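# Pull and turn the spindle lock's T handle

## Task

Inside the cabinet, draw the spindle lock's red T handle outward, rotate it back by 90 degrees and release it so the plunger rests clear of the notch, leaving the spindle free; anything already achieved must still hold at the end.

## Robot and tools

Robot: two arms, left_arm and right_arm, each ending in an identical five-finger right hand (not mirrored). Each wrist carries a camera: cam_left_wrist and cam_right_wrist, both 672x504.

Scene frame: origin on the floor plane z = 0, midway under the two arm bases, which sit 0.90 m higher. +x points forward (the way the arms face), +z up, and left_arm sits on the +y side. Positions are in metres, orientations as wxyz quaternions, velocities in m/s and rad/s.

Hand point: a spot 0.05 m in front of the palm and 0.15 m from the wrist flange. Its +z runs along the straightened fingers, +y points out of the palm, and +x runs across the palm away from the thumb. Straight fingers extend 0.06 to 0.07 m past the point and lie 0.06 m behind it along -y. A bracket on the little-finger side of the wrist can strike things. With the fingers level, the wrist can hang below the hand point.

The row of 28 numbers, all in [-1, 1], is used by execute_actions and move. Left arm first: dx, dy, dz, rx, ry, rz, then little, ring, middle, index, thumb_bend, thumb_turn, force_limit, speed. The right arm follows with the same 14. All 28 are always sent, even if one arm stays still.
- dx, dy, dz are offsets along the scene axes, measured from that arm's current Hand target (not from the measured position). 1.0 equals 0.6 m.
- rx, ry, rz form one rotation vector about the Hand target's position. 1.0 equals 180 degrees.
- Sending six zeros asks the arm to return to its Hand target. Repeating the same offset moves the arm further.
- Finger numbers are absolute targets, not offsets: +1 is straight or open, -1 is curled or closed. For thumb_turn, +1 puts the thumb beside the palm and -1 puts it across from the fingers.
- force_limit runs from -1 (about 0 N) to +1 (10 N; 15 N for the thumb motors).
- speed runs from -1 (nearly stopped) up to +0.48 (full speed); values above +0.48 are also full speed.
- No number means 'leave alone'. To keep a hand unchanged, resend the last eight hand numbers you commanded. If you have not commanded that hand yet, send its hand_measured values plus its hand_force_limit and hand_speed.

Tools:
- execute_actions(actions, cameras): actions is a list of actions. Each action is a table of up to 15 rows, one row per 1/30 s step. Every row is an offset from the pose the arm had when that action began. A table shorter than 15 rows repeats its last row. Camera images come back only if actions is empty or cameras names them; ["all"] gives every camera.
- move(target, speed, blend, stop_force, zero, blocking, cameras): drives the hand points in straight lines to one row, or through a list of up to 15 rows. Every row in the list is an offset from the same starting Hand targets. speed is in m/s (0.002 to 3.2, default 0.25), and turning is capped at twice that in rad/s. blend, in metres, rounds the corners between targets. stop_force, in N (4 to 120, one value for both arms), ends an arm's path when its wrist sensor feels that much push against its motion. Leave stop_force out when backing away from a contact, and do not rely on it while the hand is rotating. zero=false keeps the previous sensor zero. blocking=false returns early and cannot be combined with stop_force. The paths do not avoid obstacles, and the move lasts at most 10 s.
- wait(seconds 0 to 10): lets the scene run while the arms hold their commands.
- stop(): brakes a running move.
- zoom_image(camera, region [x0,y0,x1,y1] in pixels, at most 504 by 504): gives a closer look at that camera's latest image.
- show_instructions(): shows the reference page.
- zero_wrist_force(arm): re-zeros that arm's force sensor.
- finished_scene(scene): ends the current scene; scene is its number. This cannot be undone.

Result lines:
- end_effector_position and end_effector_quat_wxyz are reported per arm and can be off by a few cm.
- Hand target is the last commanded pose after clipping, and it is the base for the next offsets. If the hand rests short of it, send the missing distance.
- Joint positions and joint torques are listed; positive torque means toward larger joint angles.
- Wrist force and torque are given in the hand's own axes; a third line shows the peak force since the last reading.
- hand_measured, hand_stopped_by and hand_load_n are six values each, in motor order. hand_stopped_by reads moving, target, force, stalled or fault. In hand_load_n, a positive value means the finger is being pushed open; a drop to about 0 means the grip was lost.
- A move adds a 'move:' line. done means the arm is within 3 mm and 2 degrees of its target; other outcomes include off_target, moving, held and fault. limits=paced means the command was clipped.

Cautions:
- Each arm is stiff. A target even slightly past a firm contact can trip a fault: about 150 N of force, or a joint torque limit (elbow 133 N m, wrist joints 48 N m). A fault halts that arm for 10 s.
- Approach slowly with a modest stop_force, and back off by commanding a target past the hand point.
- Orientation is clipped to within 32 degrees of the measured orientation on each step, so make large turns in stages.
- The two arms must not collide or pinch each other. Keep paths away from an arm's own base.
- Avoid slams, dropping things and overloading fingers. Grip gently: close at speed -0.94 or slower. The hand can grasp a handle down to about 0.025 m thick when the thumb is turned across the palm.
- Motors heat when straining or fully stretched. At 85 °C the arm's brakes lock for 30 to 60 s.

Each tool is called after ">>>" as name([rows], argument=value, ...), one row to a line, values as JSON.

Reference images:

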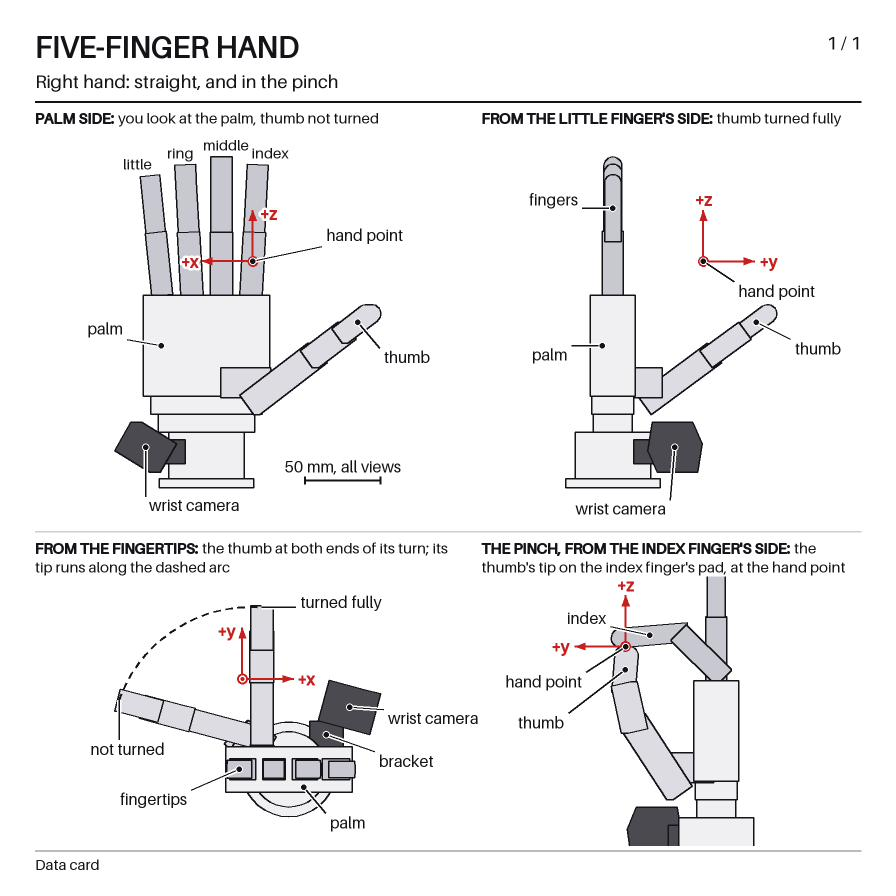

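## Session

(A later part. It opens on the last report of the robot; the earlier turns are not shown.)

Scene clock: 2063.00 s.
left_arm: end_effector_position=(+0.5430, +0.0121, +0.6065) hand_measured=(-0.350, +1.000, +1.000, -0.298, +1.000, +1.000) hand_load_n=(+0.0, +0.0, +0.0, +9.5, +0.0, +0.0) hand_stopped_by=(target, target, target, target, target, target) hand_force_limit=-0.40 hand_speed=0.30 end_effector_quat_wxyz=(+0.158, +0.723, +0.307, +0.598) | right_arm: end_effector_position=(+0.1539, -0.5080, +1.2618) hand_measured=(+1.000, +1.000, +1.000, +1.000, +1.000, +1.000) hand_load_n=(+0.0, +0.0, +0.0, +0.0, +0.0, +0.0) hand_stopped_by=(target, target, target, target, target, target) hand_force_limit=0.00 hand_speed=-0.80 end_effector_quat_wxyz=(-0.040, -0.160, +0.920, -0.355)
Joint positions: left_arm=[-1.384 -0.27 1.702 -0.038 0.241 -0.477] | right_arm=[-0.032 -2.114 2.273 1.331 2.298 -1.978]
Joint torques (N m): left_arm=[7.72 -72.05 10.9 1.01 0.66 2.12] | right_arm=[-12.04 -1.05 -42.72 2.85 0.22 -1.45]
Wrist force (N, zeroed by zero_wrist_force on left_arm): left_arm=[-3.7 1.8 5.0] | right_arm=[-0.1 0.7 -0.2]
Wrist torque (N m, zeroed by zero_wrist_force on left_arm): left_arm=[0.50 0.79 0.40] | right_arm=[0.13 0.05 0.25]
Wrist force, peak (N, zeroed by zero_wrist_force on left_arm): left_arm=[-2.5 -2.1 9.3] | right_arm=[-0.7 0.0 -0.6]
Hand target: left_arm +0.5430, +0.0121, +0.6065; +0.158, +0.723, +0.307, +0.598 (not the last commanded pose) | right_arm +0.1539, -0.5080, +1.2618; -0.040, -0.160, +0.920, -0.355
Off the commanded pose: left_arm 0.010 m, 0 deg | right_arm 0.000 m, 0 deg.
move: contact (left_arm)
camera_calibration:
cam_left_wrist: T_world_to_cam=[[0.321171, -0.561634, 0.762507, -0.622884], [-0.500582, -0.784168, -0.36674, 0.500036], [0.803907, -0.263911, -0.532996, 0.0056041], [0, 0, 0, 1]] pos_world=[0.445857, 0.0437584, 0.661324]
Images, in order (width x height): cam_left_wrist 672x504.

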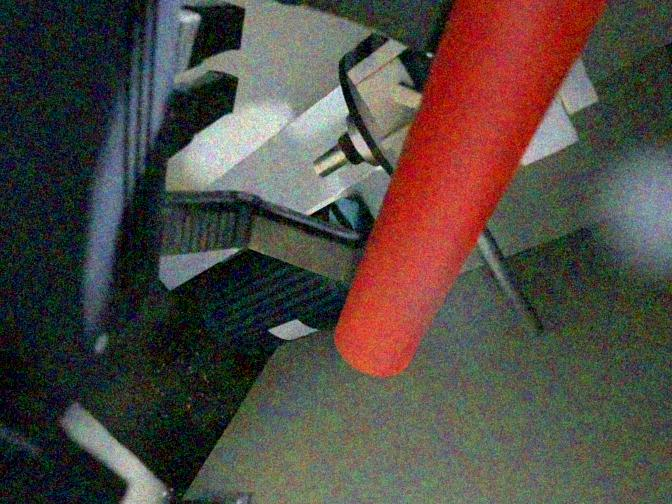

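>>> move(target=[0,0.0127,-0.0107,0,0,0, -0.35, 1, 1, -0.3, 1, 1, -0.4, 0.3, 0,0,0,0,0,0, 1,1,1,1,1,1,0,-0.8], speed=0.05)

>>> execute_actions([
  [[0.0067,0,0,0,0,0, -0.28, 1, 1, -0.22, 1, 1, -0.4, 0.3, 0,0,0,0,0,0, 1,1,1,1,1,1,0,-0.8]],
], cameras=[])

>>> move(target=[0,-0.055,0.046,0,0,0, -0.28, 1, 1, -0.22, 1, 1, -0.4, 0.3, 0,0,0,0,0,0, 1,1,1,1,1,1,0,-0.8], speed=0.03, stop_force=6, cameras=["cam_left_wrist"])

Scene clock: 2073.27 s.
left_arm: end_effector_position=(+0.5430, +0.0197, +0.6001) hand_measured=(-0.350, +1.000, +1.000, -0.300, +1.000, +1.000) hand_load_n=(+0.0, +0.0, +0.0, +0.0, +0.0, +0.0) hand_stopped_by=(target, target, target, target, target, target) hand_force_limit=-0.40 hand_speed=0.30 end_effector_quat_wxyz=(+0.158, +0.723, +0.307, +0.598) | right_arm: end_effector_position=(+0.1539, -0.5080, +1.2618) hand_measured=(+1.000, +1.000, +1.000, +1.000, +1.000, +1.000) hand_load_n=(+0.0, -0.5, +0.0, +0.0, +0.0, +0.0) hand_stopped_by=(target, target, target, target, target, target) hand_force_limit=0.00 hand_speed=-0.80 end_effector_quat_wxyz=(-0.040, -0.160, +0.920, -0.355)
Joint positions: left_arm=[-1.381 -0.263 1.71 -0.063 0.242 -0.467] | right_arm=[-0.032 -2.114 2.273 1.331 2.298 -1.978]
Joint torques (N m): left_arm=[12.83 -69.73 12.16 0.95 1.44 2.25] | right_arm=[-11.62 -2.11 -42.09 2.99 -0.03 -1.18]
Wrist force (N, zeroed by zero_wrist_force on left_arm): left_arm=[-3.6 2.9 -1.3] | right_arm=[-0.2 0.3 -0.3]
Wrist torque (N m, zeroed by zero_wrist_force on left_arm): left_arm=[0.48 0.73 0.40] | right_arm=[0.07 0.06 0.24]
Wrist force, peak (N, zeroed by zero_wrist_force on left_arm): left_arm=[-3.7 1.8 5.4] | right_arm=[-0.5 0.5 -0.6]
Hand target: left_arm +0.5430, +0.0198, +0.6001; +0.158, +0.723, +0.307, +0.598 | right_arm +0.1539, -0.5080, +1.2618; -0.040, -0.160, +0.920, -0.355
Off the commanded pose: left_arm 0.000 m, 0 deg | right_arm 0.000 m, 0 deg.
move: done

Scene clock: 2073.97 s.
left_arm: end_effector_position=(+0.5471, +0.0198, +0.6001) hand_measured=(-0.280, +1.000, +1.000, -0.220, +1.000, +1.000) hand_load_n=(+0.0, +0.0, +0.0, +0.0, +0.0, +0.0) hand_stopped_by=(target, target, target, target, target, target) hand_force_limit=-0.40 hand_speed=0.30 end_effector_quat_wxyz=(+0.158, +0.723, +0.307, +0.598) | right_arm: end_effector_position=(+0.1539, -0.5080, +1.2618) hand_measured=(+1.000, +1.000, +1.000, +1.000, +1.000, +1.000) hand_load_n=(+0.0, +0.0, +0.0, +0.0, +0.0, +0.0) hand_stopped_by=(target, target, target, target, target, target) hand_force_limit=0.00 hand_speed=-0.80 end_effector_quat_wxyz=(-0.040, -0.160, +0.920, -0.355)
Joint positions: left_arm=[-1.374 -0.269 1.711 -0.088 0.243 -0.437] | right_arm=[-0.032 -2.114 2.273 1.331 2.298 -1.978]
Joint torques (N m): left_arm=[13.1 -99.94 11.81 1.24 1.44 2.21] | right_arm=[-11.72 -0.65 -41.58 3.22 0.31 -1.51]
Wrist force (N, zeroed by zero_wrist_force on left_arm): left_arm=[-3.8 2.8 -1.0] | right_arm=[-0.3 0.2 -0.1]
Wrist torque (N m, zeroed by zero_wrist_force on left_arm): left_arm=[0.45 0.74 0.39] | right_arm=[0.04 0.07 0.23]
Wrist force, peak (N, zeroed by zero_wrist_force on left_arm): left_arm=[-4.3 2.5 -2.3] | right_arm=[-0.6 0.3 -0.3]
Hand target: left_arm +0.5471, +0.0198, +0.6001; +0.158, +0.723, +0.307, +0.598 | right_arm +0.1539, -0.5080, +1.2618; -0.040, -0.160, +0.920, -0.355
Off the commanded pose: left_arm 0.000 m, 0 deg | right_arm 0.000 m, 0 deg.
No camera images: "cameras" was empty.

Scene clock: 2075.63 s.
left_arm: end_effector_position=(+0.5471, +0.0112, +0.6073) hand_measured=(-0.280, +1.000, +1.000, -0.220, +1.000, +1.000) hand_load_n=(+0.0, +0.0, +0.0, +0.0, +0.0, +0.0) hand_stopped_by=(target, target, target, target, target, target) hand_force_limit=-0.40 hand_speed=0.30 end_effector_quat_wxyz=(+0.158, +0.723, +0.307, +0.598) | right_arm: end_effector_position=(+0.1539, -0.5080, +1.2618) hand_measured=(+1.000, +1.000, +1.000, +1.000, +1.000, +1.000) hand_load_n=(+0.0, +0.0, +0.0, +0.0, +0.0, +0.0) hand_stopped_by=(target, target, target, target, target, target) hand_force_limit=0.00 hand_speed=-0.80 end_effector_quat_wxyz=(-0.040, -0.160, +0.920, -0.355)
Joint positions: left_arm=[-1.377 -0.277 1.703 -0.061 0.243 -0.447] | right_arm=[-0.032 -2.114 2.273 1.331 2.298 -1.978]
Joint torques (N m): left_arm=[17 -74.11 11.99 1.71 -0.66 2.07] | right_arm=[-9.91 1.63 -42.39 2.98 0.45 -1.82]
Wrist force (N, zeroed by zero_wrist_force on left_arm): left_arm=[-9.8 -0.8 -4.7] | right_arm=[-0.1 0.4 -0.6]
Wrist torque (N m, zeroed by zero_wrist_force on left_arm): left_arm=[0.10 1.68 0.05] | right_arm=[0.09 0.05 0.24]
Wrist force, peak (N, zeroed by zero_wrist_force on left_arm): left_arm=[-15.6 -11.5 -5.8] | right_arm=[-0.7 0.5 -0.1]
Hand target: left_arm +0.5471, +0.0112, +0.6073; +0.158, +0.723, +0.307, +0.598 (not the last commanded pose) | right_arm +0.1539, -0.5080, +1.2618; -0.040, -0.160, +0.920, -0.355
Off the commanded pose: left_arm 0.032 m, 0 deg | right_arm 0.000 m, 0 deg.
move: contact (left_arm)
camera_calibration:
cam_left_wrist: T_world_to_cam=[[0.321023, -0.561659, 0.762551, -0.625277], [-0.500836, -0.784049, -0.366648, 0.501725], [0.803808, -0.26421, -0.532997, 0.00255608], [0, 0, 0, 1]] pos_world=[0.449956, 0.0428594, 0.662124]
Images, in order (width x height): cam_left_wrist 672x504.

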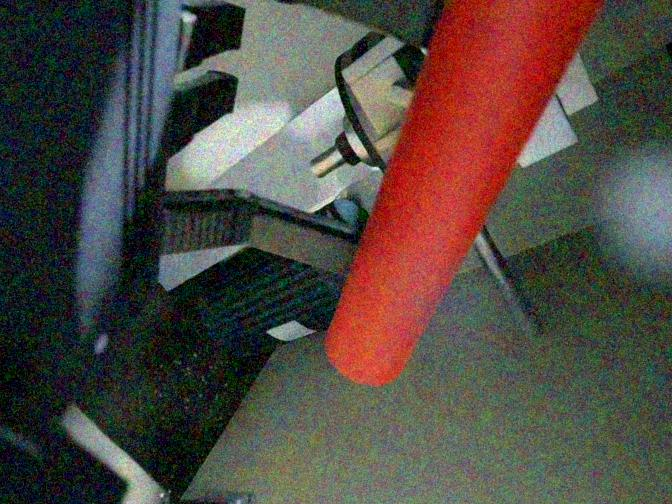

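>>> move([
  [0,0.0572,-0.0488,0,0,0, -0.28, 1, 1, -0.22, 1, 1, -0.4, 0.3, 0,0,0,0,0,0, 1,1,1,1,1,1,0,-0.8],
  [-0.1283,0.0572,-0.0488,0,0,0, -0.28, 1, 1, -0.22, 1, 1, -0.4, 0.3, 0,0,0,0,0,0, 1,1,1,1,1,1,0,-0.8],
], speed=0.08)

>>> move(target=[0,-0.093,-0.04,-0.0162,-0.1055,-0.128, 0, 0, 0, 0, 1, 1, -0.4, 0.3, 0,0,0,0,0,0, 1,1,1,1,1,1,0,-0.8], speed=0.1, cameras=["cam_left_wrist"])

Scene clock: 2175.90 s.
left_arm: end_effector_position=(+0.4702, +0.0455, +0.5780) hand_measured=(-0.280, +1.000, +1.000, -0.220, +1.000, +1.000) hand_load_n=(+0.0, +0.0, +0.0, +0.0, +0.0, +0.0) hand_stopped_by=(target, target, target, target, target, target) hand_force_limit=-0.40 hand_speed=0.30 end_effector_quat_wxyz=(+0.158, +0.724, +0.307, +0.598) | right_arm: end_effector_position=(+0.1539, -0.5080, +1.2618) hand_measured=(+1.000, +1.000, +1.000, +1.000, +1.000, +1.000) hand_load_n=(+0.0, +0.0, +0.0, +0.0, +0.0, +0.0) hand_stopped_by=(target, target, target, target, target, target) hand_force_limit=0.00 hand_speed=-0.80 end_effector_quat_wxyz=(-0.040, -0.160, +0.920, -0.355)
Joint positions: left_arm=[-1.515 -0.129 1.715 0.331 0.253 -1.015] | right_arm=[-0.032 -2.114 2.273 1.331 2.298 -1.978]
Joint torques (N m): left_arm=[-15.21 -66.65 -7.5 5.43 1.51 -2.99] | right_arm=[-10.05 1.06 -42.95 2.89 0.22 -1.69]
Wrist force (N, zeroed by zero_wrist_force on left_arm): left_arm=[-3.5 2.4 -1.1] | right_arm=[-0.5 0.1 -0.6]
Wrist torque (N m, zeroed by zero_wrist_force on left_arm): left_arm=[0.38 0.70 0.57] | right_arm=[0.05 0.11 0.21]
Wrist force, peak (N, zeroed by zero_wrist_force on left_arm): left_arm=[-10.2 -1.4 -4.5] | right_arm=[-0.9 -0.3 -0.3]
Hand target: left_arm +0.4701, +0.0455, +0.5780; +0.158, +0.723, +0.307, +0.598 | right_arm +0.1539, -0.5080, +1.2618; -0.040, -0.160, +0.920, -0.355
Off the commanded pose: left_arm 0.000 m, 0 deg | right_arm 0.000 m, 0 deg.
move: done

Scene clock: 2179.83 s.
left_arm: end_effector_position=(+0.4701, -0.0103, +0.5540) hand_measured=(+0.000, +0.000, +0.000, +0.000, +1.000, +1.000) hand_load_n=(+0.0, +0.0, +0.0, +0.0, +0.0, +0.0) hand_stopped_by=(target, target, target, target, target, target) hand_force_limit=-0.40 hand_speed=0.30 end_effector_quat_wxyz=(+0.340, +0.658, +0.142, +0.657) | right_arm: end_effector_position=(+0.1539, -0.5080, +1.2618) hand_measured=(+1.000, +1.000, +1.000, +1.000, +1.000, +1.000) hand_load_n=(+0.0, +0.0, +0.0, +0.0, +0.0, +0.0) hand_stopped_by=(target, target, target, target, target, target) hand_force_limit=0.00 hand_speed=-0.80 end_effector_quat_wxyz=(-0.040, -0.160, +0.920, -0.355)
Joint positions: left_arm=[-1.44 -0.152 2.043 -2.131 0.406 1.102] | right_arm=[-0.032 -2.114 2.273 1.331 2.298 -1.978]
Joint torques (N m): left_arm=[12.32 -58.35 -0.92 -3.78 3.85 2.24] | right_arm=[-10 -0.61 -42.1 3.15 0.36 -1.33]
Wrist force (N, zeroed by zero_wrist_force on left_arm): left_arm=[-3.5 2.8 -1.4] | right_arm=[0.0 0.3 -0.4]
Wrist torque (N m, zeroed by zero_wrist_force on left_arm): left_arm=[0.41 0.72 0.40] | right_arm=[0.07 0.03 0.25]
Wrist force, peak (N, zeroed by zero_wrist_force on left_arm): left_arm=[-3.8 3.2 -1.5] | right_arm=[-0.5 0.7 -0.6]
Hand target: left_arm +0.4701, -0.0103, +0.5540; +0.340, +0.658, +0.142, +0.657 | right_arm +0.1539, -0.5080, +1.2618; -0.040, -0.160, +0.920, -0.355
Off the commanded pose: left_arm 0.000 m, 0 deg | right_arm 0.000 m, 0 deg.
move: done
camera_calibration:
cam_left_wrist: T_world_to_cam=[[-0.175506, -0.550469, 0.8162, -0.36825], [-0.629621, -0.574586, -0.522904, 0.576005], [0.756819, -0.605669, -0.245743, -0.110226], [0, 0, 0, 1]] pos_world=[0.381456, 0.0614938, 0.574673]
Images, in order (width x height): cam_left_wrist 672x504.

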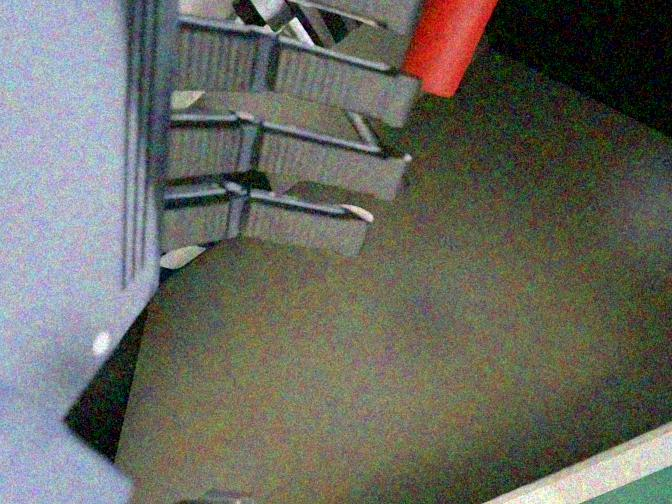

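>>> move(target=[0.0807,0,0,0,0,0, -0.05, 0, 0, 0, 1, 1, -0.4, 0.3, 0,0,0,0,0,0, 1,1,1,1,1,1,0,-0.8], speed=0.05, stop_force=7)

>>> move(target=[0,-0.034,0.0285,0,0,0, -0.05, 0, 0, 0, 1, 1, -0.4, 0.3, 0,0,0,0,0,0, 1,1,1,1,1,1,0,-0.8], speed=0.03, stop_force=6, cameras=["cam_left_wrist"])

Scene clock: 2187.37 s.
left_arm: end_effector_position=(+0.5185, -0.0103, +0.5540) hand_measured=(-0.050, +0.000, +0.000, +0.000, +1.000, +1.000) hand_load_n=(+0.0, +0.0, +0.0, +0.0, +0.0, +0.0) hand_stopped_by=(target, target, target, target, target, target) hand_force_limit=-0.40 hand_speed=0.30 end_effector_quat_wxyz=(+0.340, +0.658, +0.142, +0.657) | right_arm: end_effector_position=(+0.1539, -0.5080, +1.2618) hand_measured=(+1.000, +1.000, +1.000, +1.000, +1.000, +1.000) hand_load_n=(+0.0, +0.0, +0.0, +0.0, +0.0, +0.0) hand_stopped_by=(target, target, target, target, target, target) hand_force_limit=0.00 hand_speed=-0.80 end_effector_quat_wxyz=(-0.040, -0.160, +0.920, -0.355)
Joint positions: left_arm=[-1.338 -0.17 2 -2.025 0.506 1.052] | right_arm=[-0.032 -2.114 2.273 1.331 2.298 -1.978]
Joint torques (N m): left_arm=[13.29 -90.35 -3.42 0.48 3.63 -2.65] | right_arm=[-9.65 1.14 -41.96 3 0.47 -1.41]
Wrist force (N, zeroed by zero_wrist_force on left_arm): left_arm=[-3.6 3.1 -1.4] | right_arm=[-0.3 0.2 -0.4]
Wrist torque (N m, zeroed by zero_wrist_force on left_arm): left_arm=[0.46 0.75 0.59] | right_arm=[0.05 0.07 0.22]
Wrist force, peak (N, zeroed by zero_wrist_force on left_arm): left_arm=[-3.6 3.3 -1.5] | right_arm=[-0.7 0.2 -0.8]
Hand target: left_arm +0.5185, -0.0103, +0.5540; +0.340, +0.658, +0.142, +0.657 | right_arm +0.1539, -0.5080, +1.2618; -0.040, -0.160, +0.920, -0.355
Off the commanded pose: left_arm 0.000 m, 0 deg | right_arm 0.000 m, 0 deg.
move: done

Scene clock: 2189.33 s.
left_arm: end_effector_position=(+0.5185, -0.0213, +0.5633) hand_measured=(-0.050, +0.002, +0.000, +0.000, +1.000, +1.000) hand_load_n=(+0.0, +9.0, +0.0, +0.0, +0.0, +0.0) hand_stopped_by=(target, target, target, target, target, target) hand_force_limit=-0.40 hand_speed=0.30 end_effector_quat_wxyz=(+0.340, +0.658, +0.142, +0.657) | right_arm: end_effector_position=(+0.1539, -0.5080, +1.2618) hand_measured=(+1.000, +1.000, +1.000, +1.000, +1.000, +1.000) hand_load_n=(+0.0, +0.0, +0.0, +0.0, +0.0, +0.0) hand_stopped_by=(target, target, target, target, target, target) hand_force_limit=0.00 hand_speed=-0.80 end_effector_quat_wxyz=(-0.040, -0.160, +0.920, -0.355)
Joint positions: left_arm=[-1.343 -0.19 1.999 -2.006 0.501 1.054] | right_arm=[-0.032 -2.114 2.273 1.331 2.298 -1.978]
Joint torques (N m): left_arm=[8.99 -64.14 21.32 -4.49 4.35 -2.73] | right_arm=[-8.51 -0.04 -42.36 3.43 0.34 -1.19]
Wrist force (N, zeroed by zero_wrist_force on left_arm): left_arm=[-3.1 -1.4 2.4] | right_arm=[-0.6 0.1 -0.6]
Wrist torque (N m, zeroed by zero_wrist_force on left_arm): left_arm=[0.38 0.52 0.24] | right_arm=[0.06 0.13 0.21]
Wrist force, peak (N, zeroed by zero_wrist_force on left_arm): left_arm=[-2.3 -7.5 4.8] | right_arm=[-0.4 0.2 -0.8]
Hand target: left_arm +0.5186, -0.0213, +0.5633; +0.340, +0.658, +0.142, +0.657 (not the last commanded pose) | right_arm +0.1539, -0.5080, +1.2618; -0.040, -0.160, +0.920, -0.355
Off the commanded pose: left_arm 0.012 m, 0 deg | right_arm 0.000 m, 0 deg.
move: contact (left_arm)
camera_calibration:
cam_left_wrist: T_world_to_cam=[[-0.175721, -0.550456, 0.816162, -0.373187], [-0.629514, -0.57457, -0.523051, 0.605071], [0.756858, -0.605696, -0.245555, -0.15146], [0, 0, 0, 1]] pos_world=[0.429957, 0.050494, 0.583872]
Images, in order (width x height): cam_left_wrist 672x504.

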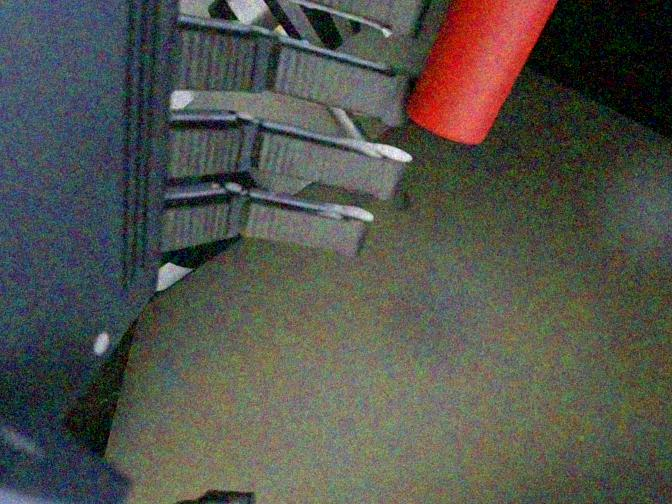

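>>> move(target=[0,0.0077,-0.0064,0,0,0, -0.05, 0, 0, 0, 1, 1, -0.4, 0.3, 0,0,0,0,0,0, 1,1,1,1,1,1,0,-0.8], speed=0.05)

>>> move(target=[0.0117,0,0,0,0,0, 0.02, 0.04, 0, 0, 1, 1, -0.4, 0.3, 0,0,0,0,0,0, 1,1,1,1,1,1,0,-0.8], speed=0.05)

>>> move(target=[0,-0.0535,0.0449,0,0,0, 0.02, 0.04, 0, 0, 1, 1, -0.4, 0.3, 0,0,0,0,0,0, 1,1,1,1,1,1,0,-0.8], speed=0.03, stop_force=6, cameras=["cam_left_wrist"])

Scene clock: 2203.53 s.
left_arm: end_effector_position=(+0.5185, -0.0168, +0.5595) hand_measured=(-0.050, +0.000, +0.000, +0.000, +1.000, +1.000) hand_load_n=(+0.0, +0.0, +0.0, +0.0, +0.0, +0.0) hand_stopped_by=(target, target, target, target, target, target) hand_force_limit=-0.40 hand_speed=0.30 end_effector_quat_wxyz=(+0.340, +0.658, +0.142, +0.657) | right_arm: end_effector_position=(+0.1539, -0.5080, +1.2618) hand_measured=(+1.000, +1.000, +1.000, +1.000, +1.000, +1.000) hand_load_n=(+0.0, +0.0, +0.0, +0.0, +0.0, +0.0) hand_stopped_by=(target, target, target, target, target, target) hand_force_limit=0.00 hand_speed=-0.80 end_effector_quat_wxyz=(-0.040, -0.160, +0.920, -0.355)
Joint positions: left_arm=[-1.341 -0.182 2 -2.014 0.503 1.054] | right_arm=[-0.032 -2.114 2.273 1.331 2.298 -1.978]
Joint torques (N m): left_arm=[13.01 -63.77 22.51 -4.18 3.62 -2.79] | right_arm=[-10.84 1.38 -42.16 2.71 0.51 -1.52]
Wrist force (N, zeroed by zero_wrist_force on left_arm): left_arm=[-3.0 2.3 -1.5] | right_arm=[0.0 -0.2 -0.6]
Wrist torque (N m, zeroed by zero_wrist_force on left_arm): left_arm=[0.34 0.66 0.60] | right_arm=[0.02 0.05 0.23]
Wrist force, peak (N, zeroed by zero_wrist_force on left_arm): left_arm=[-3.3 2.4 -1.7] | right_arm=[-0.3 0.7 -0.9]
Hand target: left_arm +0.5186, -0.0167, +0.5594; +0.340, +0.658, +0.142, +0.657 | right_arm +0.1539, -0.5080, +1.2618; -0.040, -0.160, +0.920, -0.355
Off the commanded pose: left_arm 0.000 m, 0 deg | right_arm 0.000 m, 0 deg.
move: done

Scene clock: 2204.30 s.
left_arm: end_effector_position=(+0.5255, -0.0167, +0.5594) hand_measured=(+0.020, +0.040, +0.000, +0.000, +1.000, +1.000) hand_load_n=(+0.0, +0.0, +0.5, +0.0, +0.0, +0.0) hand_stopped_by=(target, target, target, target, target, target) hand_force_limit=-0.40 hand_speed=0.30 end_effector_quat_wxyz=(+0.340, +0.658, +0.142, +0.657) | right_arm: end_effector_position=(+0.1539, -0.5080, +1.2618) hand_measured=(+1.000, +1.000, +1.000, +1.000, +1.000, +1.000) hand_load_n=(+0.0, +0.0, +0.0, +0.0, +0.0, +0.0) hand_stopped_by=(target, target, target, target, target, target) hand_force_limit=0.00 hand_speed=-0.80 end_effector_quat_wxyz=(-0.040, -0.160, +0.920, -0.355)
Joint positions: left_arm=[-1.327 -0.184 1.993 -2.001 0.517 1.048] | right_arm=[-0.032 -2.114 2.273 1.331 2.298 -1.978]
Joint torques (N m): left_arm=[14.32 -91.59 -3.85 0.22 3.28 -2.71] | right_arm=[-10.16 -0.73 -41.27 3.02 0.28 -1.79]
Wrist force (N, zeroed by zero_wrist_force on left_arm): left_arm=[-3.3 2.3 -1.4] | right_arm=[-0.2 -0.1 -0.2]
Wrist torque (N m, zeroed by zero_wrist_force on left_arm): left_arm=[0.34 0.71 0.58] | right_arm=[0.01 0.05 0.22]
Wrist force, peak (N, zeroed by zero_wrist_force on left_arm): left_arm=[-3.3 2.5 -1.6] | right_arm=[-0.5 0.1 -0.7]
Hand target: left_arm +0.5256, -0.0167, +0.5594; +0.340, +0.658, +0.142, +0.657 | right_arm +0.1539, -0.5080, +1.2618; -0.040, -0.160, +0.920, -0.355
Off the commanded pose: left_arm 0.000 m, 0 deg | right_arm 0.000 m, 0 deg.
move: done

Scene clock: 2206.67 s.
left_arm: end_effector_position=(+0.5256, -0.0488, +0.5864) hand_measured=(+0.020, +0.040, +0.000, +0.000, +1.000, +1.000) hand_load_n=(+0.0, +0.0, +0.0, +0.0, +0.0, +0.0) hand_stopped_by=(target, target, target, target, target, target) hand_force_limit=-0.40 hand_speed=0.30 end_effector_quat_wxyz=(+0.340, +0.658, +0.142, +0.657) | right_arm: end_effector_position=(+0.1539, -0.5080, +1.2618) hand_measured=(+1.000, +1.000, +1.000, +1.000, +1.000, +1.000) hand_load_n=(+0.0, +0.0, +0.0, +0.0, +0.0, +0.0) hand_stopped_by=(target, target, target, target, target, target) hand_force_limit=0.00 hand_speed=-0.80 end_effector_quat_wxyz=(-0.040, -0.160, +0.920, -0.355)
Joint positions: left_arm=[-1.342 -0.241 1.987 -1.942 0.502 1.054] | right_arm=[-0.032 -2.114 2.273 1.331 2.298 -1.978]
Joint torques (N m): left_arm=[-13.85 -92.64 -6.79 0.49 -3.26 0.87] | right_arm=[-11.6 0.61 -41.92 3.06 0.44 -1.86]
Wrist force (N, zeroed by zero_wrist_force on left_arm): left_arm=[-3.1 2.2 -1.8] | right_arm=[-0.3 0.0 -0.3]
Wrist torque (N m, zeroed by zero_wrist_force on left_arm): left_arm=[0.34 0.70 0.39] | right_arm=[0.01 0.07 0.22]
Wrist force, peak (N, zeroed by zero_wrist_force on left_arm): left_arm=[-3.4 2.6 -1.7] | right_arm=[-0.3 0.6 -0.7]
Hand target: left_arm +0.5256, -0.0488, +0.5864; +0.340, +0.658, +0.142, +0.657 | right_arm +0.1539, -0.5080, +1.2618; -0.040, -0.160, +0.920, -0.355
Off the commanded pose: left_arm 0.000 m, 0 deg | right_arm 0.000 m, 0 deg.
move: done
camera_calibration:
cam_left_wrist: T_world_to_cam=[[-0.175721, -0.550456, 0.816162, -0.405893], [-0.629514, -0.57457, -0.523051, 0.605816], [0.756858, -0.605696, -0.245555, -0.167681], [0, 0, 0, 1]] pos_world=[0.436957, 0.023094, 0.606972]
Images, in order (width x height): cam_left_wrist 672x504.

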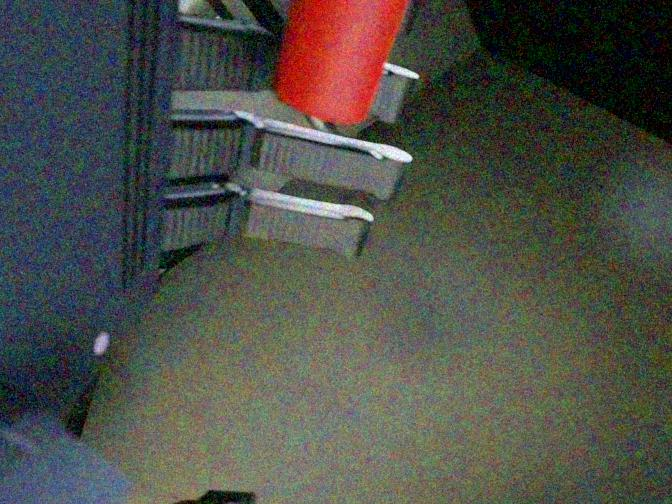

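>>> execute_actions([
  [[0,0,0,0,0,0, -0.35, -0.35, 0, 0, 1, 1, -0.4, -0.6, 0,0,0,0,0,0, 1,1,1,1,1,1,0,-0.8]],
], cameras=["cam_left_wrist"])

Scene clock: 2214.63 s.
left_arm: end_effector_position=(+0.5256, -0.0488, +0.5864) hand_measured=(-0.158, -0.100, +0.000, +0.000, +1.000, +1.000) hand_load_n=(+9.5, +13.5, +0.0, +0.0, -0.5, +0.0) hand_stopped_by=(force, force, target, target, target, target) hand_force_limit=-0.40 hand_speed=-0.60 end_effector_quat_wxyz=(+0.340, +0.658, +0.142, +0.657) | right_arm: end_effector_position=(+0.1539, -0.5080, +1.2618) hand_measured=(+1.000, +1.000, +1.000, +1.000, +1.000, +1.000) hand_load_n=(+0.0, +0.0, +0.0, +0.0, +0.0, +0.0) hand_stopped_by=(target, target, target, target, target, target) hand_force_limit=0.00 hand_speed=-0.80 end_effector_quat_wxyz=(-0.040, -0.160, +0.920, -0.355)
Joint positions: left_arm=[-1.342 -0.241 1.987 -1.942 0.502 1.054] | right_arm=[-0.032 -2.114 2.273 1.331 2.298 -1.978]
Joint torques (N m): left_arm=[-15.58 -89.23 6.84 -0.21 4.61 -1.38] | right_arm=[-10.67 0.39 -41.76 2.97 0.79 -1.53]
Wrist force (N, zeroed by zero_wrist_force on left_arm): left_arm=[-4.0 -6.4 22.9] | right_arm=[0.0 0.1 0.1]
Wrist torque (N m, zeroed by zero_wrist_force on left_arm): left_arm=[-0.19 -0.60 -0.08] | right_arm=[0.02 0.02 0.24]
Wrist force, peak (N, zeroed by zero_wrist_force on left_arm): left_arm=[-4.2 -6.4 24.5] | right_arm=[-0.2 0.2 -0.8]
Hand target: left_arm +0.5256, -0.0488, +0.5864; +0.340, +0.658, +0.142, +0.657 | right_arm +0.1539, -0.5080, +1.2618; -0.040, -0.160, +0.920, -0.355
Off the commanded pose: left_arm 0.000 m, 0 deg | right_arm 0.000 m, 0 deg.
camera_calibration:
cam_left_wrist: T_world_to_cam=[[-0.17558, -0.550419, 0.816217, -0.406045], [-0.629448, -0.574718, -0.522967, 0.605682], [0.756945, -0.605589, -0.245551, -0.167785], [0, 0, 0, 1]] pos_world=[0.436957, 0.0229931, 0.606972]
Images, in order (width x height): cam_left_wrist 672x504.

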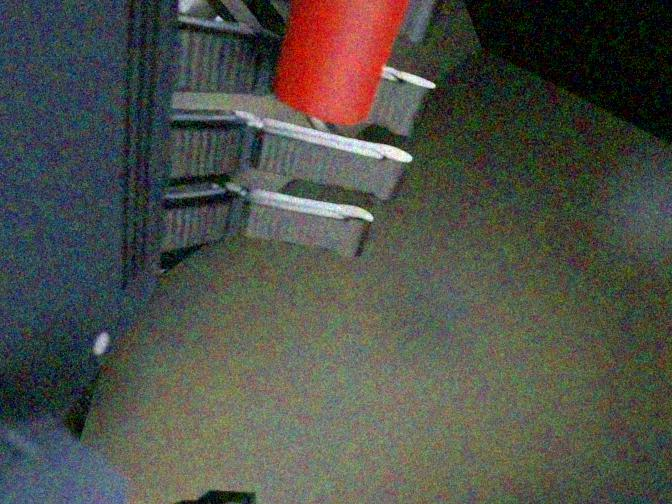

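>>> move(target=[-0.0167,0,0,0,0,0, -0.35, -0.35, 0, 0, 1, 1, -0.4, -0.6, 0,0,0,0,0,0, 1,1,1,1,1,1,0,-0.8], speed=0.03, stop_force=27)

>>> move(target=[-0.0167,0,0,0,0,0, -0.35, -0.35, 0, 0, 1, 1, -0.4, -0.6, 0,0,0,0,0,0, 1,1,1,1,1,1,0,-0.8], speed=0.03, stop_force=25, zero=false, cameras=["cam_left_wrist"])

Scene clock: 2227.33 s.
left_arm: end_effector_position=(+0.5156, -0.0488, +0.5864) hand_measured=(-0.158, -0.100, +0.000, +0.000, +1.000, +1.000) hand_load_n=(+12.5, +17.5, +0.0, +0.0, +0.0, +0.0) hand_stopped_by=(force, force, target, target, target, target) hand_force_limit=-0.40 hand_speed=-0.60 end_effector_quat_wxyz=(+0.340, +0.658, +0.142, +0.657) | right_arm: end_effector_position=(+0.1539, -0.5080, +1.2618) hand_measured=(+1.000, +1.000, +1.000, +1.000, +1.000, +1.000) hand_load_n=(+0.0, +0.0, +0.0, +0.0, +0.0, +0.0) hand_stopped_by=(target, target, target, target, target, target) hand_force_limit=0.00 hand_speed=-0.80 end_effector_quat_wxyz=(-0.040, -0.160, +0.920, -0.355)
Joint positions: left_arm=[-1.361 -0.239 1.997 -1.961 0.484 1.062] | right_arm=[-0.032 -2.114 2.273 1.331 2.298 -1.978]
Joint torques (N m): left_arm=[-34.75 -60 25.8 -4 0.05 2.29] | right_arm=[-10.51 1.02 -42.07 3.14 0.4 -1.65]
Wrist force (N, zeroed by zero_wrist_force on left_arm): left_arm=[-2.5 -7.2 31.2] | right_arm=[0.1 0.0 -0.1]
Wrist torque (N m, zeroed by zero_wrist_force on left_arm): left_arm=[-0.30 -1.07 -0.09] | right_arm=[0.01 0.01 0.24]
Wrist force, peak (N, zeroed by zero_wrist_force on left_arm): left_arm=[-2.7 -7.4 31.6] | right_arm=[-0.5 0.0 -0.8]
Hand target: left_arm +0.5156, -0.0488, +0.5864; +0.340, +0.658, +0.142, +0.657 | right_arm +0.1539, -0.5080, +1.2618; -0.040, -0.160, +0.920, -0.355
Off the commanded pose: left_arm 0.000 m, 0 deg | right_arm 0.000 m, 0 deg.
move: done

Scene clock: 2228.73 s.
left_arm: end_effector_position=(+0.5055, -0.0488, +0.5864) hand_measured=(-0.158, -0.100, +0.000, +0.000, +1.000, +1.000) hand_load_n=(+14.0, +19.5, +0.0, +0.0, +0.0, +0.0) hand_stopped_by=(force, force, target, target, target, target) hand_force_limit=-0.40 hand_speed=-0.60 end_effector_quat_wxyz=(+0.340, +0.658, +0.142, +0.657) | right_arm: end_effector_position=(+0.1539, -0.5080, +1.2618) hand_measured=(+1.000, +1.000, +1.000, +1.000, +1.000, +1.000) hand_load_n=(+0.0, +0.0, +0.0, +0.0, +0.0, +0.0) hand_stopped_by=(target, target, target, target, target, target) hand_force_limit=0.00 hand_speed=-0.80 end_effector_quat_wxyz=(-0.040, -0.160, +0.920, -0.355)
Joint positions: left_arm=[-1.38 -0.237 2.006 -1.981 0.465 1.071] | right_arm=[-0.032 -2.114 2.273 1.331 2.298 -1.978]
Joint torques (N m): left_arm=[-34.37 -59.17 26.66 -3.9 0.39 2.37] | right_arm=[-11.24 1.54 -41.59 2.85 0.43 -1.35]
Wrist force (N, zeroed by zero_wrist_force on left_arm): left_arm=[-2.8 -7.7 34.8] | right_arm=[-0.6 -0.1 -0.5]
Wrist torque (N m, zeroed by zero_wrist_force on left_arm): left_arm=[-0.34 -1.23 -0.13] | right_arm=[0.02 0.12 0.20]
Wrist force, peak (N, zeroed by zero_wrist_force on left_arm): left_arm=[-2.9 -8.0 35.2] | right_arm=[-0.3 0.3 -0.8]
Hand target: left_arm +0.5055, -0.0488, +0.5864; +0.340, +0.658, +0.142, +0.657 | right_arm +0.1539, -0.5080, +1.2618; -0.040, -0.160, +0.920, -0.355
Off the commanded pose: left_arm 0.000 m, 0 deg | right_arm 0.000 m, 0 deg.
move: done
camera_calibration:
cam_left_wrist: T_world_to_cam=[[-0.175721, -0.550456, 0.816162, -0.409425], [-0.629514, -0.57457, -0.523051, 0.593163], [0.756858, -0.605696, -0.245555, -0.152469], [0, 0, 0, 1]] pos_world=[0.416857, 0.023094, 0.606972]
Images, in order (width x height): cam_left_wrist 672x504.

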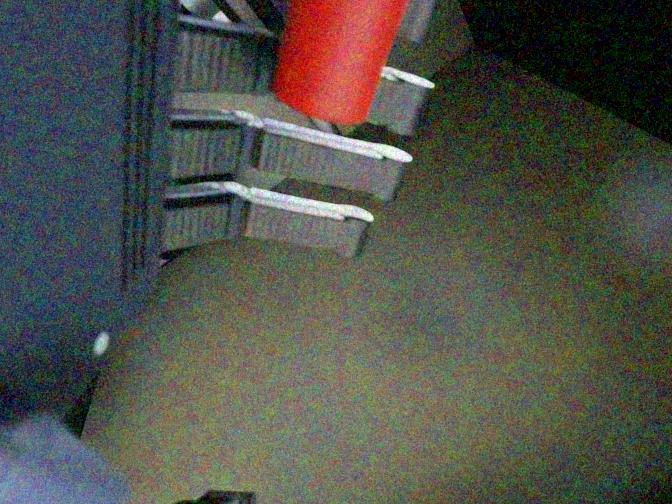

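>>> move(target=[-0.01,0,0,0,0,0, -0.35, -0.35, 0, 0, 1, 1, -0.4, -0.6, 0,0,0,0,0,0, 1,1,1,1,1,1,0,-0.8], speed=0.02, stop_force=9)

Scene clock: 2236.90 s.
left_arm: end_effector_position=(+0.4995, -0.0488, +0.5864) hand_measured=(-0.158, -0.100, +0.000, +0.000, +1.000, +1.000) hand_load_n=(+15.0, +20.5, +0.0, +0.0, +0.5, +0.5) hand_stopped_by=(force, force, target, target, target, target) hand_force_limit=-0.40 hand_speed=-0.60 end_effector_quat_wxyz=(+0.340, +0.658, +0.142, +0.657) | right_arm: end_effector_position=(+0.1539, -0.5080, +1.2618) hand_measured=(+1.000, +1.000, +1.000, +1.000, +1.000, +1.000) hand_load_n=(-0.5, +0.0, +0.0, +0.0, +0.0, +0.0) hand_stopped_by=(target, target, target, target, target, target) hand_force_limit=0.00 hand_speed=-0.80 end_effector_quat_wxyz=(-0.040, -0.160, +0.920, -0.355)
Joint positions: left_arm=[-1.391 -0.235 2.011 -1.993 0.453 1.076] | right_arm=[-0.032 -2.114 2.273 1.331 2.298 -1.978]
Joint torques (N m): left_arm=[-37.39 -59.27 26.95 -4.01 0.61 2.35] | right_arm=[-8.7 0.17 -41.16 3.31 0.35 -1.4]
Wrist force (N, zeroed by zero_wrist_force on left_arm): left_arm=[-3.1 -8.5 37.5] | right_arm=[-0.5 0.3 -0.9]
Wrist torque (N m, zeroed by zero_wrist_force on left_arm): left_arm=[-0.44 -1.40 -0.17] | right_arm=[0.10 0.12 0.21]
Wrist force, peak (N, zeroed by zero_wrist_force on left_arm): left_arm=[-3.2 -8.5 37.8] | right_arm=[-0.5 0.3 -0.9]
Hand target: left_arm +0.4995, -0.0488, +0.5864; +0.340, +0.658, +0.142, +0.657 | right_arm +0.1539, -0.5080, +1.2618; -0.040, -0.160, +0.920, -0.355
Off the commanded pose: left_arm 0.000 m, 0 deg | right_arm 0.000 m, 0 deg.
move: done

>>> move(target=[0,-0.0172,0.0278,-0.0694,0,0, -0.35, -0.35, 0, 0, 1, 1, -0.4, -0.6, 0,0,0,0,0,0, 1,1,1,1,1,1,0,-0.8], speed=0.06, cameras=["cam_left_wrist"])

Scene clock: 2258.97 s.
left_arm: end_effector_position=(+0.4995, -0.0591, +0.6030) hand_measured=(-0.158, -0.100, +0.000, +0.000, +1.000, +1.000) hand_load_n=(+14.0, +19.0, +0.0, +0.0, +0.0, +0.0) hand_stopped_by=(force, force, target, target, target, target) hand_force_limit=-0.40 hand_speed=-0.60 end_effector_quat_wxyz=(+0.409, +0.617, +0.212, +0.638) | right_arm: end_effector_position=(+0.1539, -0.5080, +1.2618) hand_measured=(+1.000, +1.000, +1.000, +1.000, +1.000, +1.000) hand_load_n=(+0.0, +0.0, +0.0, +0.0, -0.5, +0.0) hand_stopped_by=(target, target, target, target, target, target) hand_force_limit=0.00 hand_speed=-0.80 end_effector_quat_wxyz=(-0.040, -0.160, +0.920, -0.355)
Joint positions: left_arm=[-1.399 -0.208 1.984 -2.134 0.436 0.996] | right_arm=[-0.032 -2.114 2.273 1.331 2.298 -1.978]
Joint torques (N m): left_arm=[-40.91 -60.32 -5.97 -3.75 2.1 -1.77] | right_arm=[-8.21 1.94 -41.84 2.87 0.66 -1.83]
Wrist force (N, zeroed by zero_wrist_force on left_arm): left_arm=[8.0 -8.5 35.0] | right_arm=[0.2 0.1 -0.1]
Wrist torque (N m, zeroed by zero_wrist_force on left_arm): left_arm=[-0.45 -1.15 0.22] | right_arm=[0.03 -0.01 0.25]
Wrist force, peak (N, zeroed by zero_wrist_force on left_arm): left_arm=[-9.4 -8.3 38.4] | right_arm=[0.2 0.2 -0.9]
Hand target: left_arm +0.4995, -0.0591, +0.6030; +0.409, +0.617, +0.213, +0.638 | right_arm +0.1539, -0.5080, +1.2618; -0.040, -0.160, +0.920, -0.355
Off the commanded pose: left_arm 0.000 m, 0 deg | right_arm 0.000 m, 0 deg.
move: done
camera_calibration:
cam_left_wrist: T_world_to_cam=[[-0.175674, -0.361189, 0.915795, -0.47863], [-0.629448, -0.67405, -0.38659, 0.504037], [0.756924, -0.64436, -0.108937, -0.234864], [0, 0, 0, 1]] pos_world=[0.410957, 0.0155328, 0.607597]
Images, in order (width x height): cam_left_wrist 672x504.

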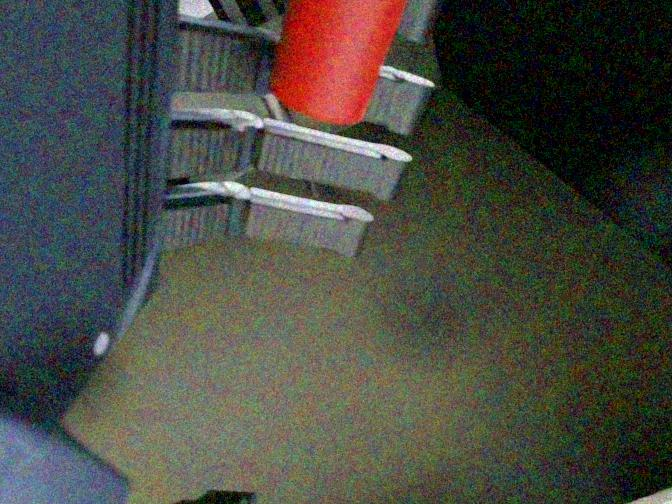

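>>> move(target=[0,-0.0108,0.0310,-0.0694,0,0, -0.35, -0.35, 0, 0, 1, 1, -0.4, -0.6, 0,0,0,0,0,0, 1,1,1,1,1,1,0,-0.8], speed=0.06)

>>> move(target=[0,-0.0038,0.0327,-0.0694,0,0, -0.35, -0.35, 0, 0, 1, 1, -0.4, -0.6, 0,0,0,0,0,0, 1,1,1,1,1,1,0,-0.8], speed=0.06, cameras=["cam_left_wrist"])

Scene clock: 2270.13 s.
left_arm: end_effector_position=(+0.4995, -0.0656, +0.6216) hand_measured=(-0.158, -0.100, +0.000, +0.000, +1.000, +1.000) hand_load_n=(+14.0, +19.5, +0.0, +0.0, +0.0, +0.0) hand_stopped_by=(force, force, target, target, target, target) hand_force_limit=-0.40 hand_speed=-0.60 end_effector_quat_wxyz=(+0.474, +0.569, +0.281, +0.611) | right_arm: end_effector_position=(+0.1539, -0.5080, +1.2618) hand_measured=(+1.000, +1.000, +1.000, +1.000, +1.000, +1.000) hand_load_n=(+0.0, +0.0, +0.0, +0.0, +0.0, +0.0) hand_stopped_by=(target, target, target, target, target, target) hand_force_limit=0.00 hand_speed=-0.80 end_effector_quat_wxyz=(-0.040, -0.160, +0.920, -0.355)
Joint positions: left_arm=[-1.406 -0.187 1.956 -2.277 0.413 0.924] | right_arm=[-0.032 -2.114 2.273 1.331 2.298 -1.978]
Joint torques (N m): left_arm=[-42.38 -61.13 -6.19 -4.34 2.07 -2.3] | right_arm=[-10.71 0.8 -41.35 3.15 0.79 -1.44]
Wrist force (N, zeroed by zero_wrist_force on left_arm): left_arm=[7.1 -7.2 35.2] | right_arm=[-0.2 0.1 -0.1]
Wrist torque (N m, zeroed by zero_wrist_force on left_arm): left_arm=[-0.34 -1.11 0.20] | right_arm=[0.02 0.05 0.23]
Wrist force, peak (N, zeroed by zero_wrist_force on left_arm): left_arm=[-7.0 -8.4 37.8] | right_arm=[-0.5 0.6 -0.5]
Hand target: left_arm +0.4995, -0.0656, +0.6216; +0.474, +0.569, +0.281, +0.611 | right_arm +0.1539, -0.5080, +1.2618; -0.040, -0.160, +0.920, -0.355
Off the commanded pose: left_arm 0.000 m, 0 deg | right_arm 0.000 m, 0 deg.
move: done

Scene clock: 2272.37 s.
left_arm: end_effector_position=(+0.4995, -0.0678, +0.6412) hand_measured=(-0.158, -0.100, +0.000, +0.000, +1.000, +1.000) hand_load_n=(+14.5, +19.5, +0.0, +0.0, +0.0, +0.0) hand_stopped_by=(force, force, target, target, target, target) hand_force_limit=-0.40 hand_speed=-0.60 end_effector_quat_wxyz=(+0.533, +0.514, +0.345, +0.577) | right_arm: end_effector_position=(+0.1539, -0.5080, +1.2618) hand_measured=(+1.000, +1.000, +1.000, +1.000, +1.000, +1.000) hand_load_n=(+0.0, +0.0, +0.0, +0.0, +0.0, +0.0) hand_stopped_by=(target, target, target, target, target, target) hand_force_limit=0.00 hand_speed=-0.80 end_effector_quat_wxyz=(-0.040, -0.160, +0.920, -0.355)
Joint positions: left_arm=[-1.413 -0.171 1.93 -2.422 0.388 0.859] | right_arm=[-0.032 -2.114 2.273 1.331 2.298 -1.978]
Joint torques (N m): left_arm=[-39.64 -64.07 -6.02 -5.55 1.83 -2.39] | right_arm=[-10.34 0.87 -40.89 3.08 0.24 -1.64]
Wrist force (N, zeroed by zero_wrist_force on left_arm): left_arm=[5.3 -7.5 35.5] | right_arm=[-0.3 0.1 -0.3]
Wrist torque (N m, zeroed by zero_wrist_force on left_arm): left_arm=[-0.40 -1.18 0.10] | right_arm=[0.04 0.07 0.23]
Wrist force, peak (N, zeroed by zero_wrist_force on left_arm): left_arm=[-7.4 -7.9 37.8] | right_arm=[-0.2 0.4 -0.9]
Hand target: left_arm +0.4995, -0.0679, +0.6413; +0.533, +0.514, +0.345, +0.577 | right_arm +0.1539, -0.5080, +1.2618; -0.040, -0.160, +0.920, -0.355
Off the commanded pose: left_arm 0.000 m, 0 deg | right_arm 0.000 m, 0 deg.
move: done
camera_calibration:
cam_left_wrist: T_world_to_cam=[[-0.175603, 0.0594012, 0.982667, -0.531163], [-0.6295, -0.774218, -0.0656914, 0.300326], [0.756897, -0.630125, 0.173348, -0.416404], [0, 0, 0, 1]] pos_world=[0.410957, 0.00168347, 0.613868]
Images, in order (width x height): cam_left_wrist 672x504.

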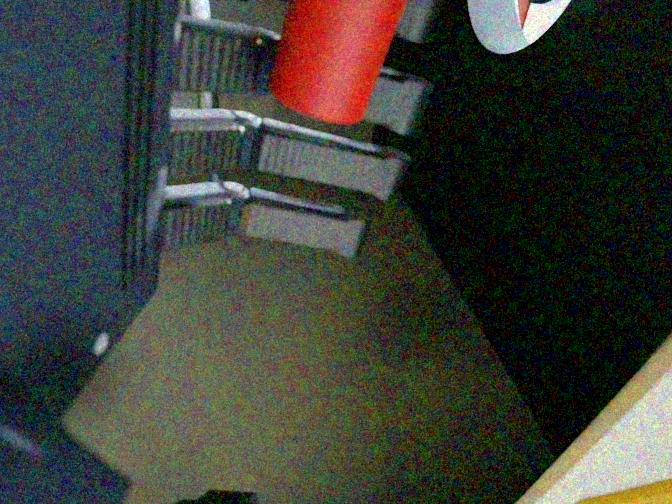

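>>> move(target=[0,0.0033,0.0327,-0.0694,0,0, -0.35, -0.35, 0, 0, 1, 1, -0.4, -0.6, 0,0,0,0,0,0, 1,1,1,1,1,1,0,-0.8], speed=0.05, cameras=["cam_left_wrist"])

Scene clock: 2278.07 s.
left_arm: end_effector_position=(+0.4995, -0.0659, +0.6608) hand_measured=(-0.158, -0.100, +0.000, +0.000, +1.000, +1.000) hand_load_n=(+14.0, +19.5, +0.0, +0.0, +0.0, +0.0) hand_stopped_by=(force, force, target, target, target, target) hand_force_limit=-0.40 hand_speed=-0.60 end_effector_quat_wxyz=(+0.586, +0.453, +0.406, +0.536) | right_arm: end_effector_position=(+0.1539, -0.5080, +1.2618) hand_measured=(+1.000, +1.000, +1.000, +1.000, +1.000, +1.000) hand_load_n=(+0.0, +0.0, +0.0, +0.0, +0.0, +0.0) hand_stopped_by=(target, target, target, target, target, target) hand_force_limit=0.00 hand_speed=-0.80 end_effector_quat_wxyz=(-0.040, -0.160, +0.920, -0.355)
Joint positions: left_arm=[-1.42 -0.159 1.905 -2.573 0.361 0.804] | right_arm=[-0.032 -2.114 2.273 1.331 2.298 -1.978]
Joint torques (N m): left_arm=[-40.26 -64.59 -7.32 -5.38 1.83 -2.15] | right_arm=[-10.73 0.22 -40.96 3.13 0.88 -1.28]
Wrist force (N, zeroed by zero_wrist_force on left_arm): left_arm=[4.3 -7.1 35.6] | right_arm=[-0.3 0.4 -0.2]
Wrist torque (N m, zeroed by zero_wrist_force on left_arm): left_arm=[-0.37 -1.21 0.03] | right_arm=[0.08 0.07 0.23]
Wrist force, peak (N, zeroed by zero_wrist_force on left_arm): left_arm=[-8.0 -7.5 37.9] | right_arm=[-0.7 0.3 -0.7]
Hand target: left_arm +0.4995, -0.0659, +0.6609; +0.586, +0.453, +0.406, +0.536 | right_arm +0.1539, -0.5080, +1.2618; -0.040, -0.160, +0.920, -0.355
Off the commanded pose: left_arm 0.000 m, 0 deg | right_arm 0.000 m, 0 deg.
move: done
camera_calibration:
cam_left_wrist: T_world_to_cam=[[-0.175595, 0.270618, 0.946537, -0.512764], [-0.629502, -0.770089, 0.10339, 0.191717], [0.756897, -0.577692, 0.305578, -0.502458], [0, 0, 0, 1]] pos_world=[0.410957, -0.00386427, 0.619069]
Images, in order (width x height): cam_left_wrist 672x504.

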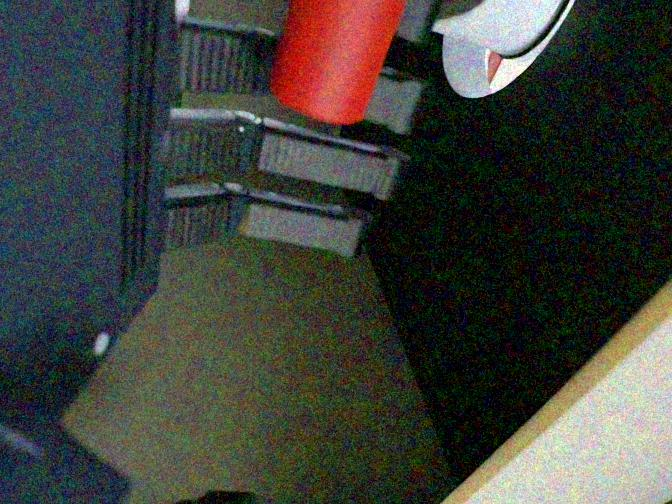

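>>> move(target=[0.02,0,0,0,0,0, -0.35, -0.35, 0, 0, 1, 1, -0.4, -0.6, 0,0,0,0,0,0, 1,1,1,1,1,1,0,-0.8], speed=0.03)

>>> move(target=[0.0133,0,0,0,0,0, -0.35, -0.35, 0, 0, 1, 1, -0.4, -0.6, 0,0,0,0,0,0, 1,1,1,1,1,1,0,-0.8], speed=0.03, cameras=["cam_left_wrist"])

Scene clock: 2287.37 s.
left_arm: end_effector_position=(+0.5115, -0.0659, +0.6609) hand_measured=(-0.158, -0.100, +0.000, +0.000, +1.000, +1.000) hand_load_n=(+12.5, +16.5, +0.0, +0.0, +0.0, +0.0) hand_stopped_by=(force, force, target, target, target, target) hand_force_limit=-0.40 hand_speed=-0.60 end_effector_quat_wxyz=(+0.586, +0.453, +0.406, +0.536) | right_arm: end_effector_position=(+0.1539, -0.5080, +1.2618) hand_measured=(+1.000, +1.000, +1.000, +1.000, +1.000, +1.000) hand_load_n=(+0.0, +0.0, +0.0, +0.0, +0.0, +0.0) hand_stopped_by=(target, target, target, target, target, target) hand_force_limit=0.00 hand_speed=-0.80 end_effector_quat_wxyz=(-0.040, -0.160, +0.920, -0.355)
Joint positions: left_arm=[-1.4 -0.166 1.896 -2.52 0.375 0.764] | right_arm=[-0.032 -2.114 2.273 1.331 2.298 -1.978]
Joint torques (N m): left_arm=[-9.45 -94.94 -7.97 -1.04 7.8 -2.42] | right_arm=[-8.58 0.85 -41.51 3.2 0.4 -1.41]
Wrist force (N, zeroed by zero_wrist_force on left_arm): left_arm=[3.3 -5.4 30.2] | right_arm=[0.1 0.1 -0.4]
Wrist torque (N m, zeroed by zero_wrist_force on left_arm): left_arm=[-0.29 -0.92 0.09] | right_arm=[0.05 0.01 0.25]
Wrist force, peak (N, zeroed by zero_wrist_force on left_arm): left_arm=[4.9 -7.3 36.3] | right_arm=[-0.6 0.2 -0.9]
Hand target: left_arm +0.5115, -0.0659, +0.6609; +0.586, +0.453, +0.406, +0.536 | right_arm +0.1539, -0.5080, +1.2618; -0.040, -0.160, +0.920, -0.355
Off the commanded pose: left_arm 0.000 m, 0 deg | right_arm 0.000 m, 0 deg.
move: done

Scene clock: 2288.23 s.
left_arm: end_effector_position=(+0.5194, -0.0659, +0.6609) hand_measured=(-0.160, -0.102, +0.000, +0.000, +1.000, +1.000) hand_load_n=(+0.0, +0.0, +0.0, +0.0, +0.0, +0.0) hand_stopped_by=(force, force, target, target, target, target) hand_force_limit=-0.40 hand_speed=-0.60 end_effector_quat_wxyz=(+0.586, +0.453, +0.406, +0.536) | right_arm: end_effector_position=(+0.1539, -0.5080, +1.2618) hand_measured=(+1.000, +1.000, +1.000, +1.000, +1.000, +1.000) hand_load_n=(+0.0, +0.0, +0.0, +0.0, +0.0, +0.0) hand_stopped_by=(target, target, target, target, target, target) hand_force_limit=0.00 hand_speed=-0.80 end_effector_quat_wxyz=(-0.040, -0.160, +0.920, -0.355)
Joint positions: left_arm=[-1.387 -0.171 1.89 -2.486 0.384 0.739] | right_arm=[-0.032 -2.114 2.273 1.331 2.298 -1.978]
Joint torques (N m): left_arm=[15.6 -97.1 -9.88 -1.42 4.36 -2.72] | right_arm=[-8.81 0.95 -39.82 3.02 0.54 -1.48]
Wrist force (N, zeroed by zero_wrist_force on left_arm): left_arm=[-3.5 3.1 -0.8] | right_arm=[-0.1 0.1 -0.7]
Wrist torque (N m, zeroed by zero_wrist_force on left_arm): left_arm=[0.40 0.69 0.36] | right_arm=[0.06 0.06 0.23]
Wrist force, peak (N, zeroed by zero_wrist_force on left_arm): left_arm=[3.2 -5.4 30.5] | right_arm=[-0.2 0.3 -0.9]
Hand target: left_arm +0.5195, -0.0659, +0.6609; +0.586, +0.453, +0.406, +0.536 | right_arm +0.1539, -0.5080, +1.2618; -0.040, -0.160, +0.920, -0.355
Off the commanded pose: left_arm 0.000 m, 0 deg | right_arm 0.000 m, 0 deg.
move: done
camera_calibration:
cam_left_wrist: T_world_to_cam=[[-0.175716, 0.270824, 0.946456, -0.509139], [-0.629523, -0.770061, 0.103474, 0.204124], [0.756852, -0.577634, 0.305802, -0.517697], [0, 0, 0, 1]] pos_world=[0.430857, -0.00396441, 0.619069]
Images, in order (width x height): cam_left_wrist 672x504.

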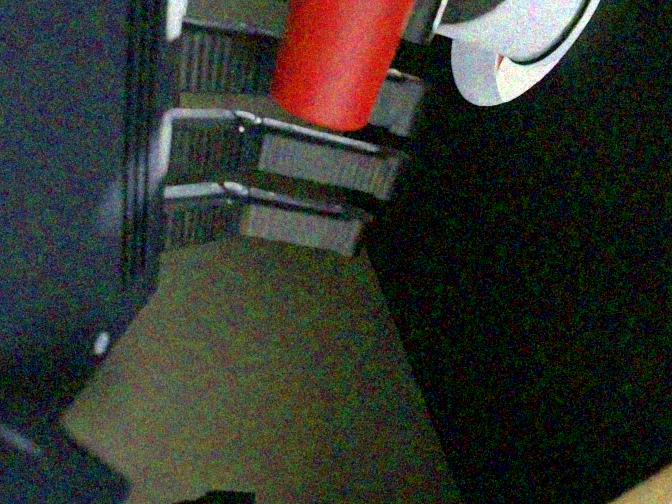

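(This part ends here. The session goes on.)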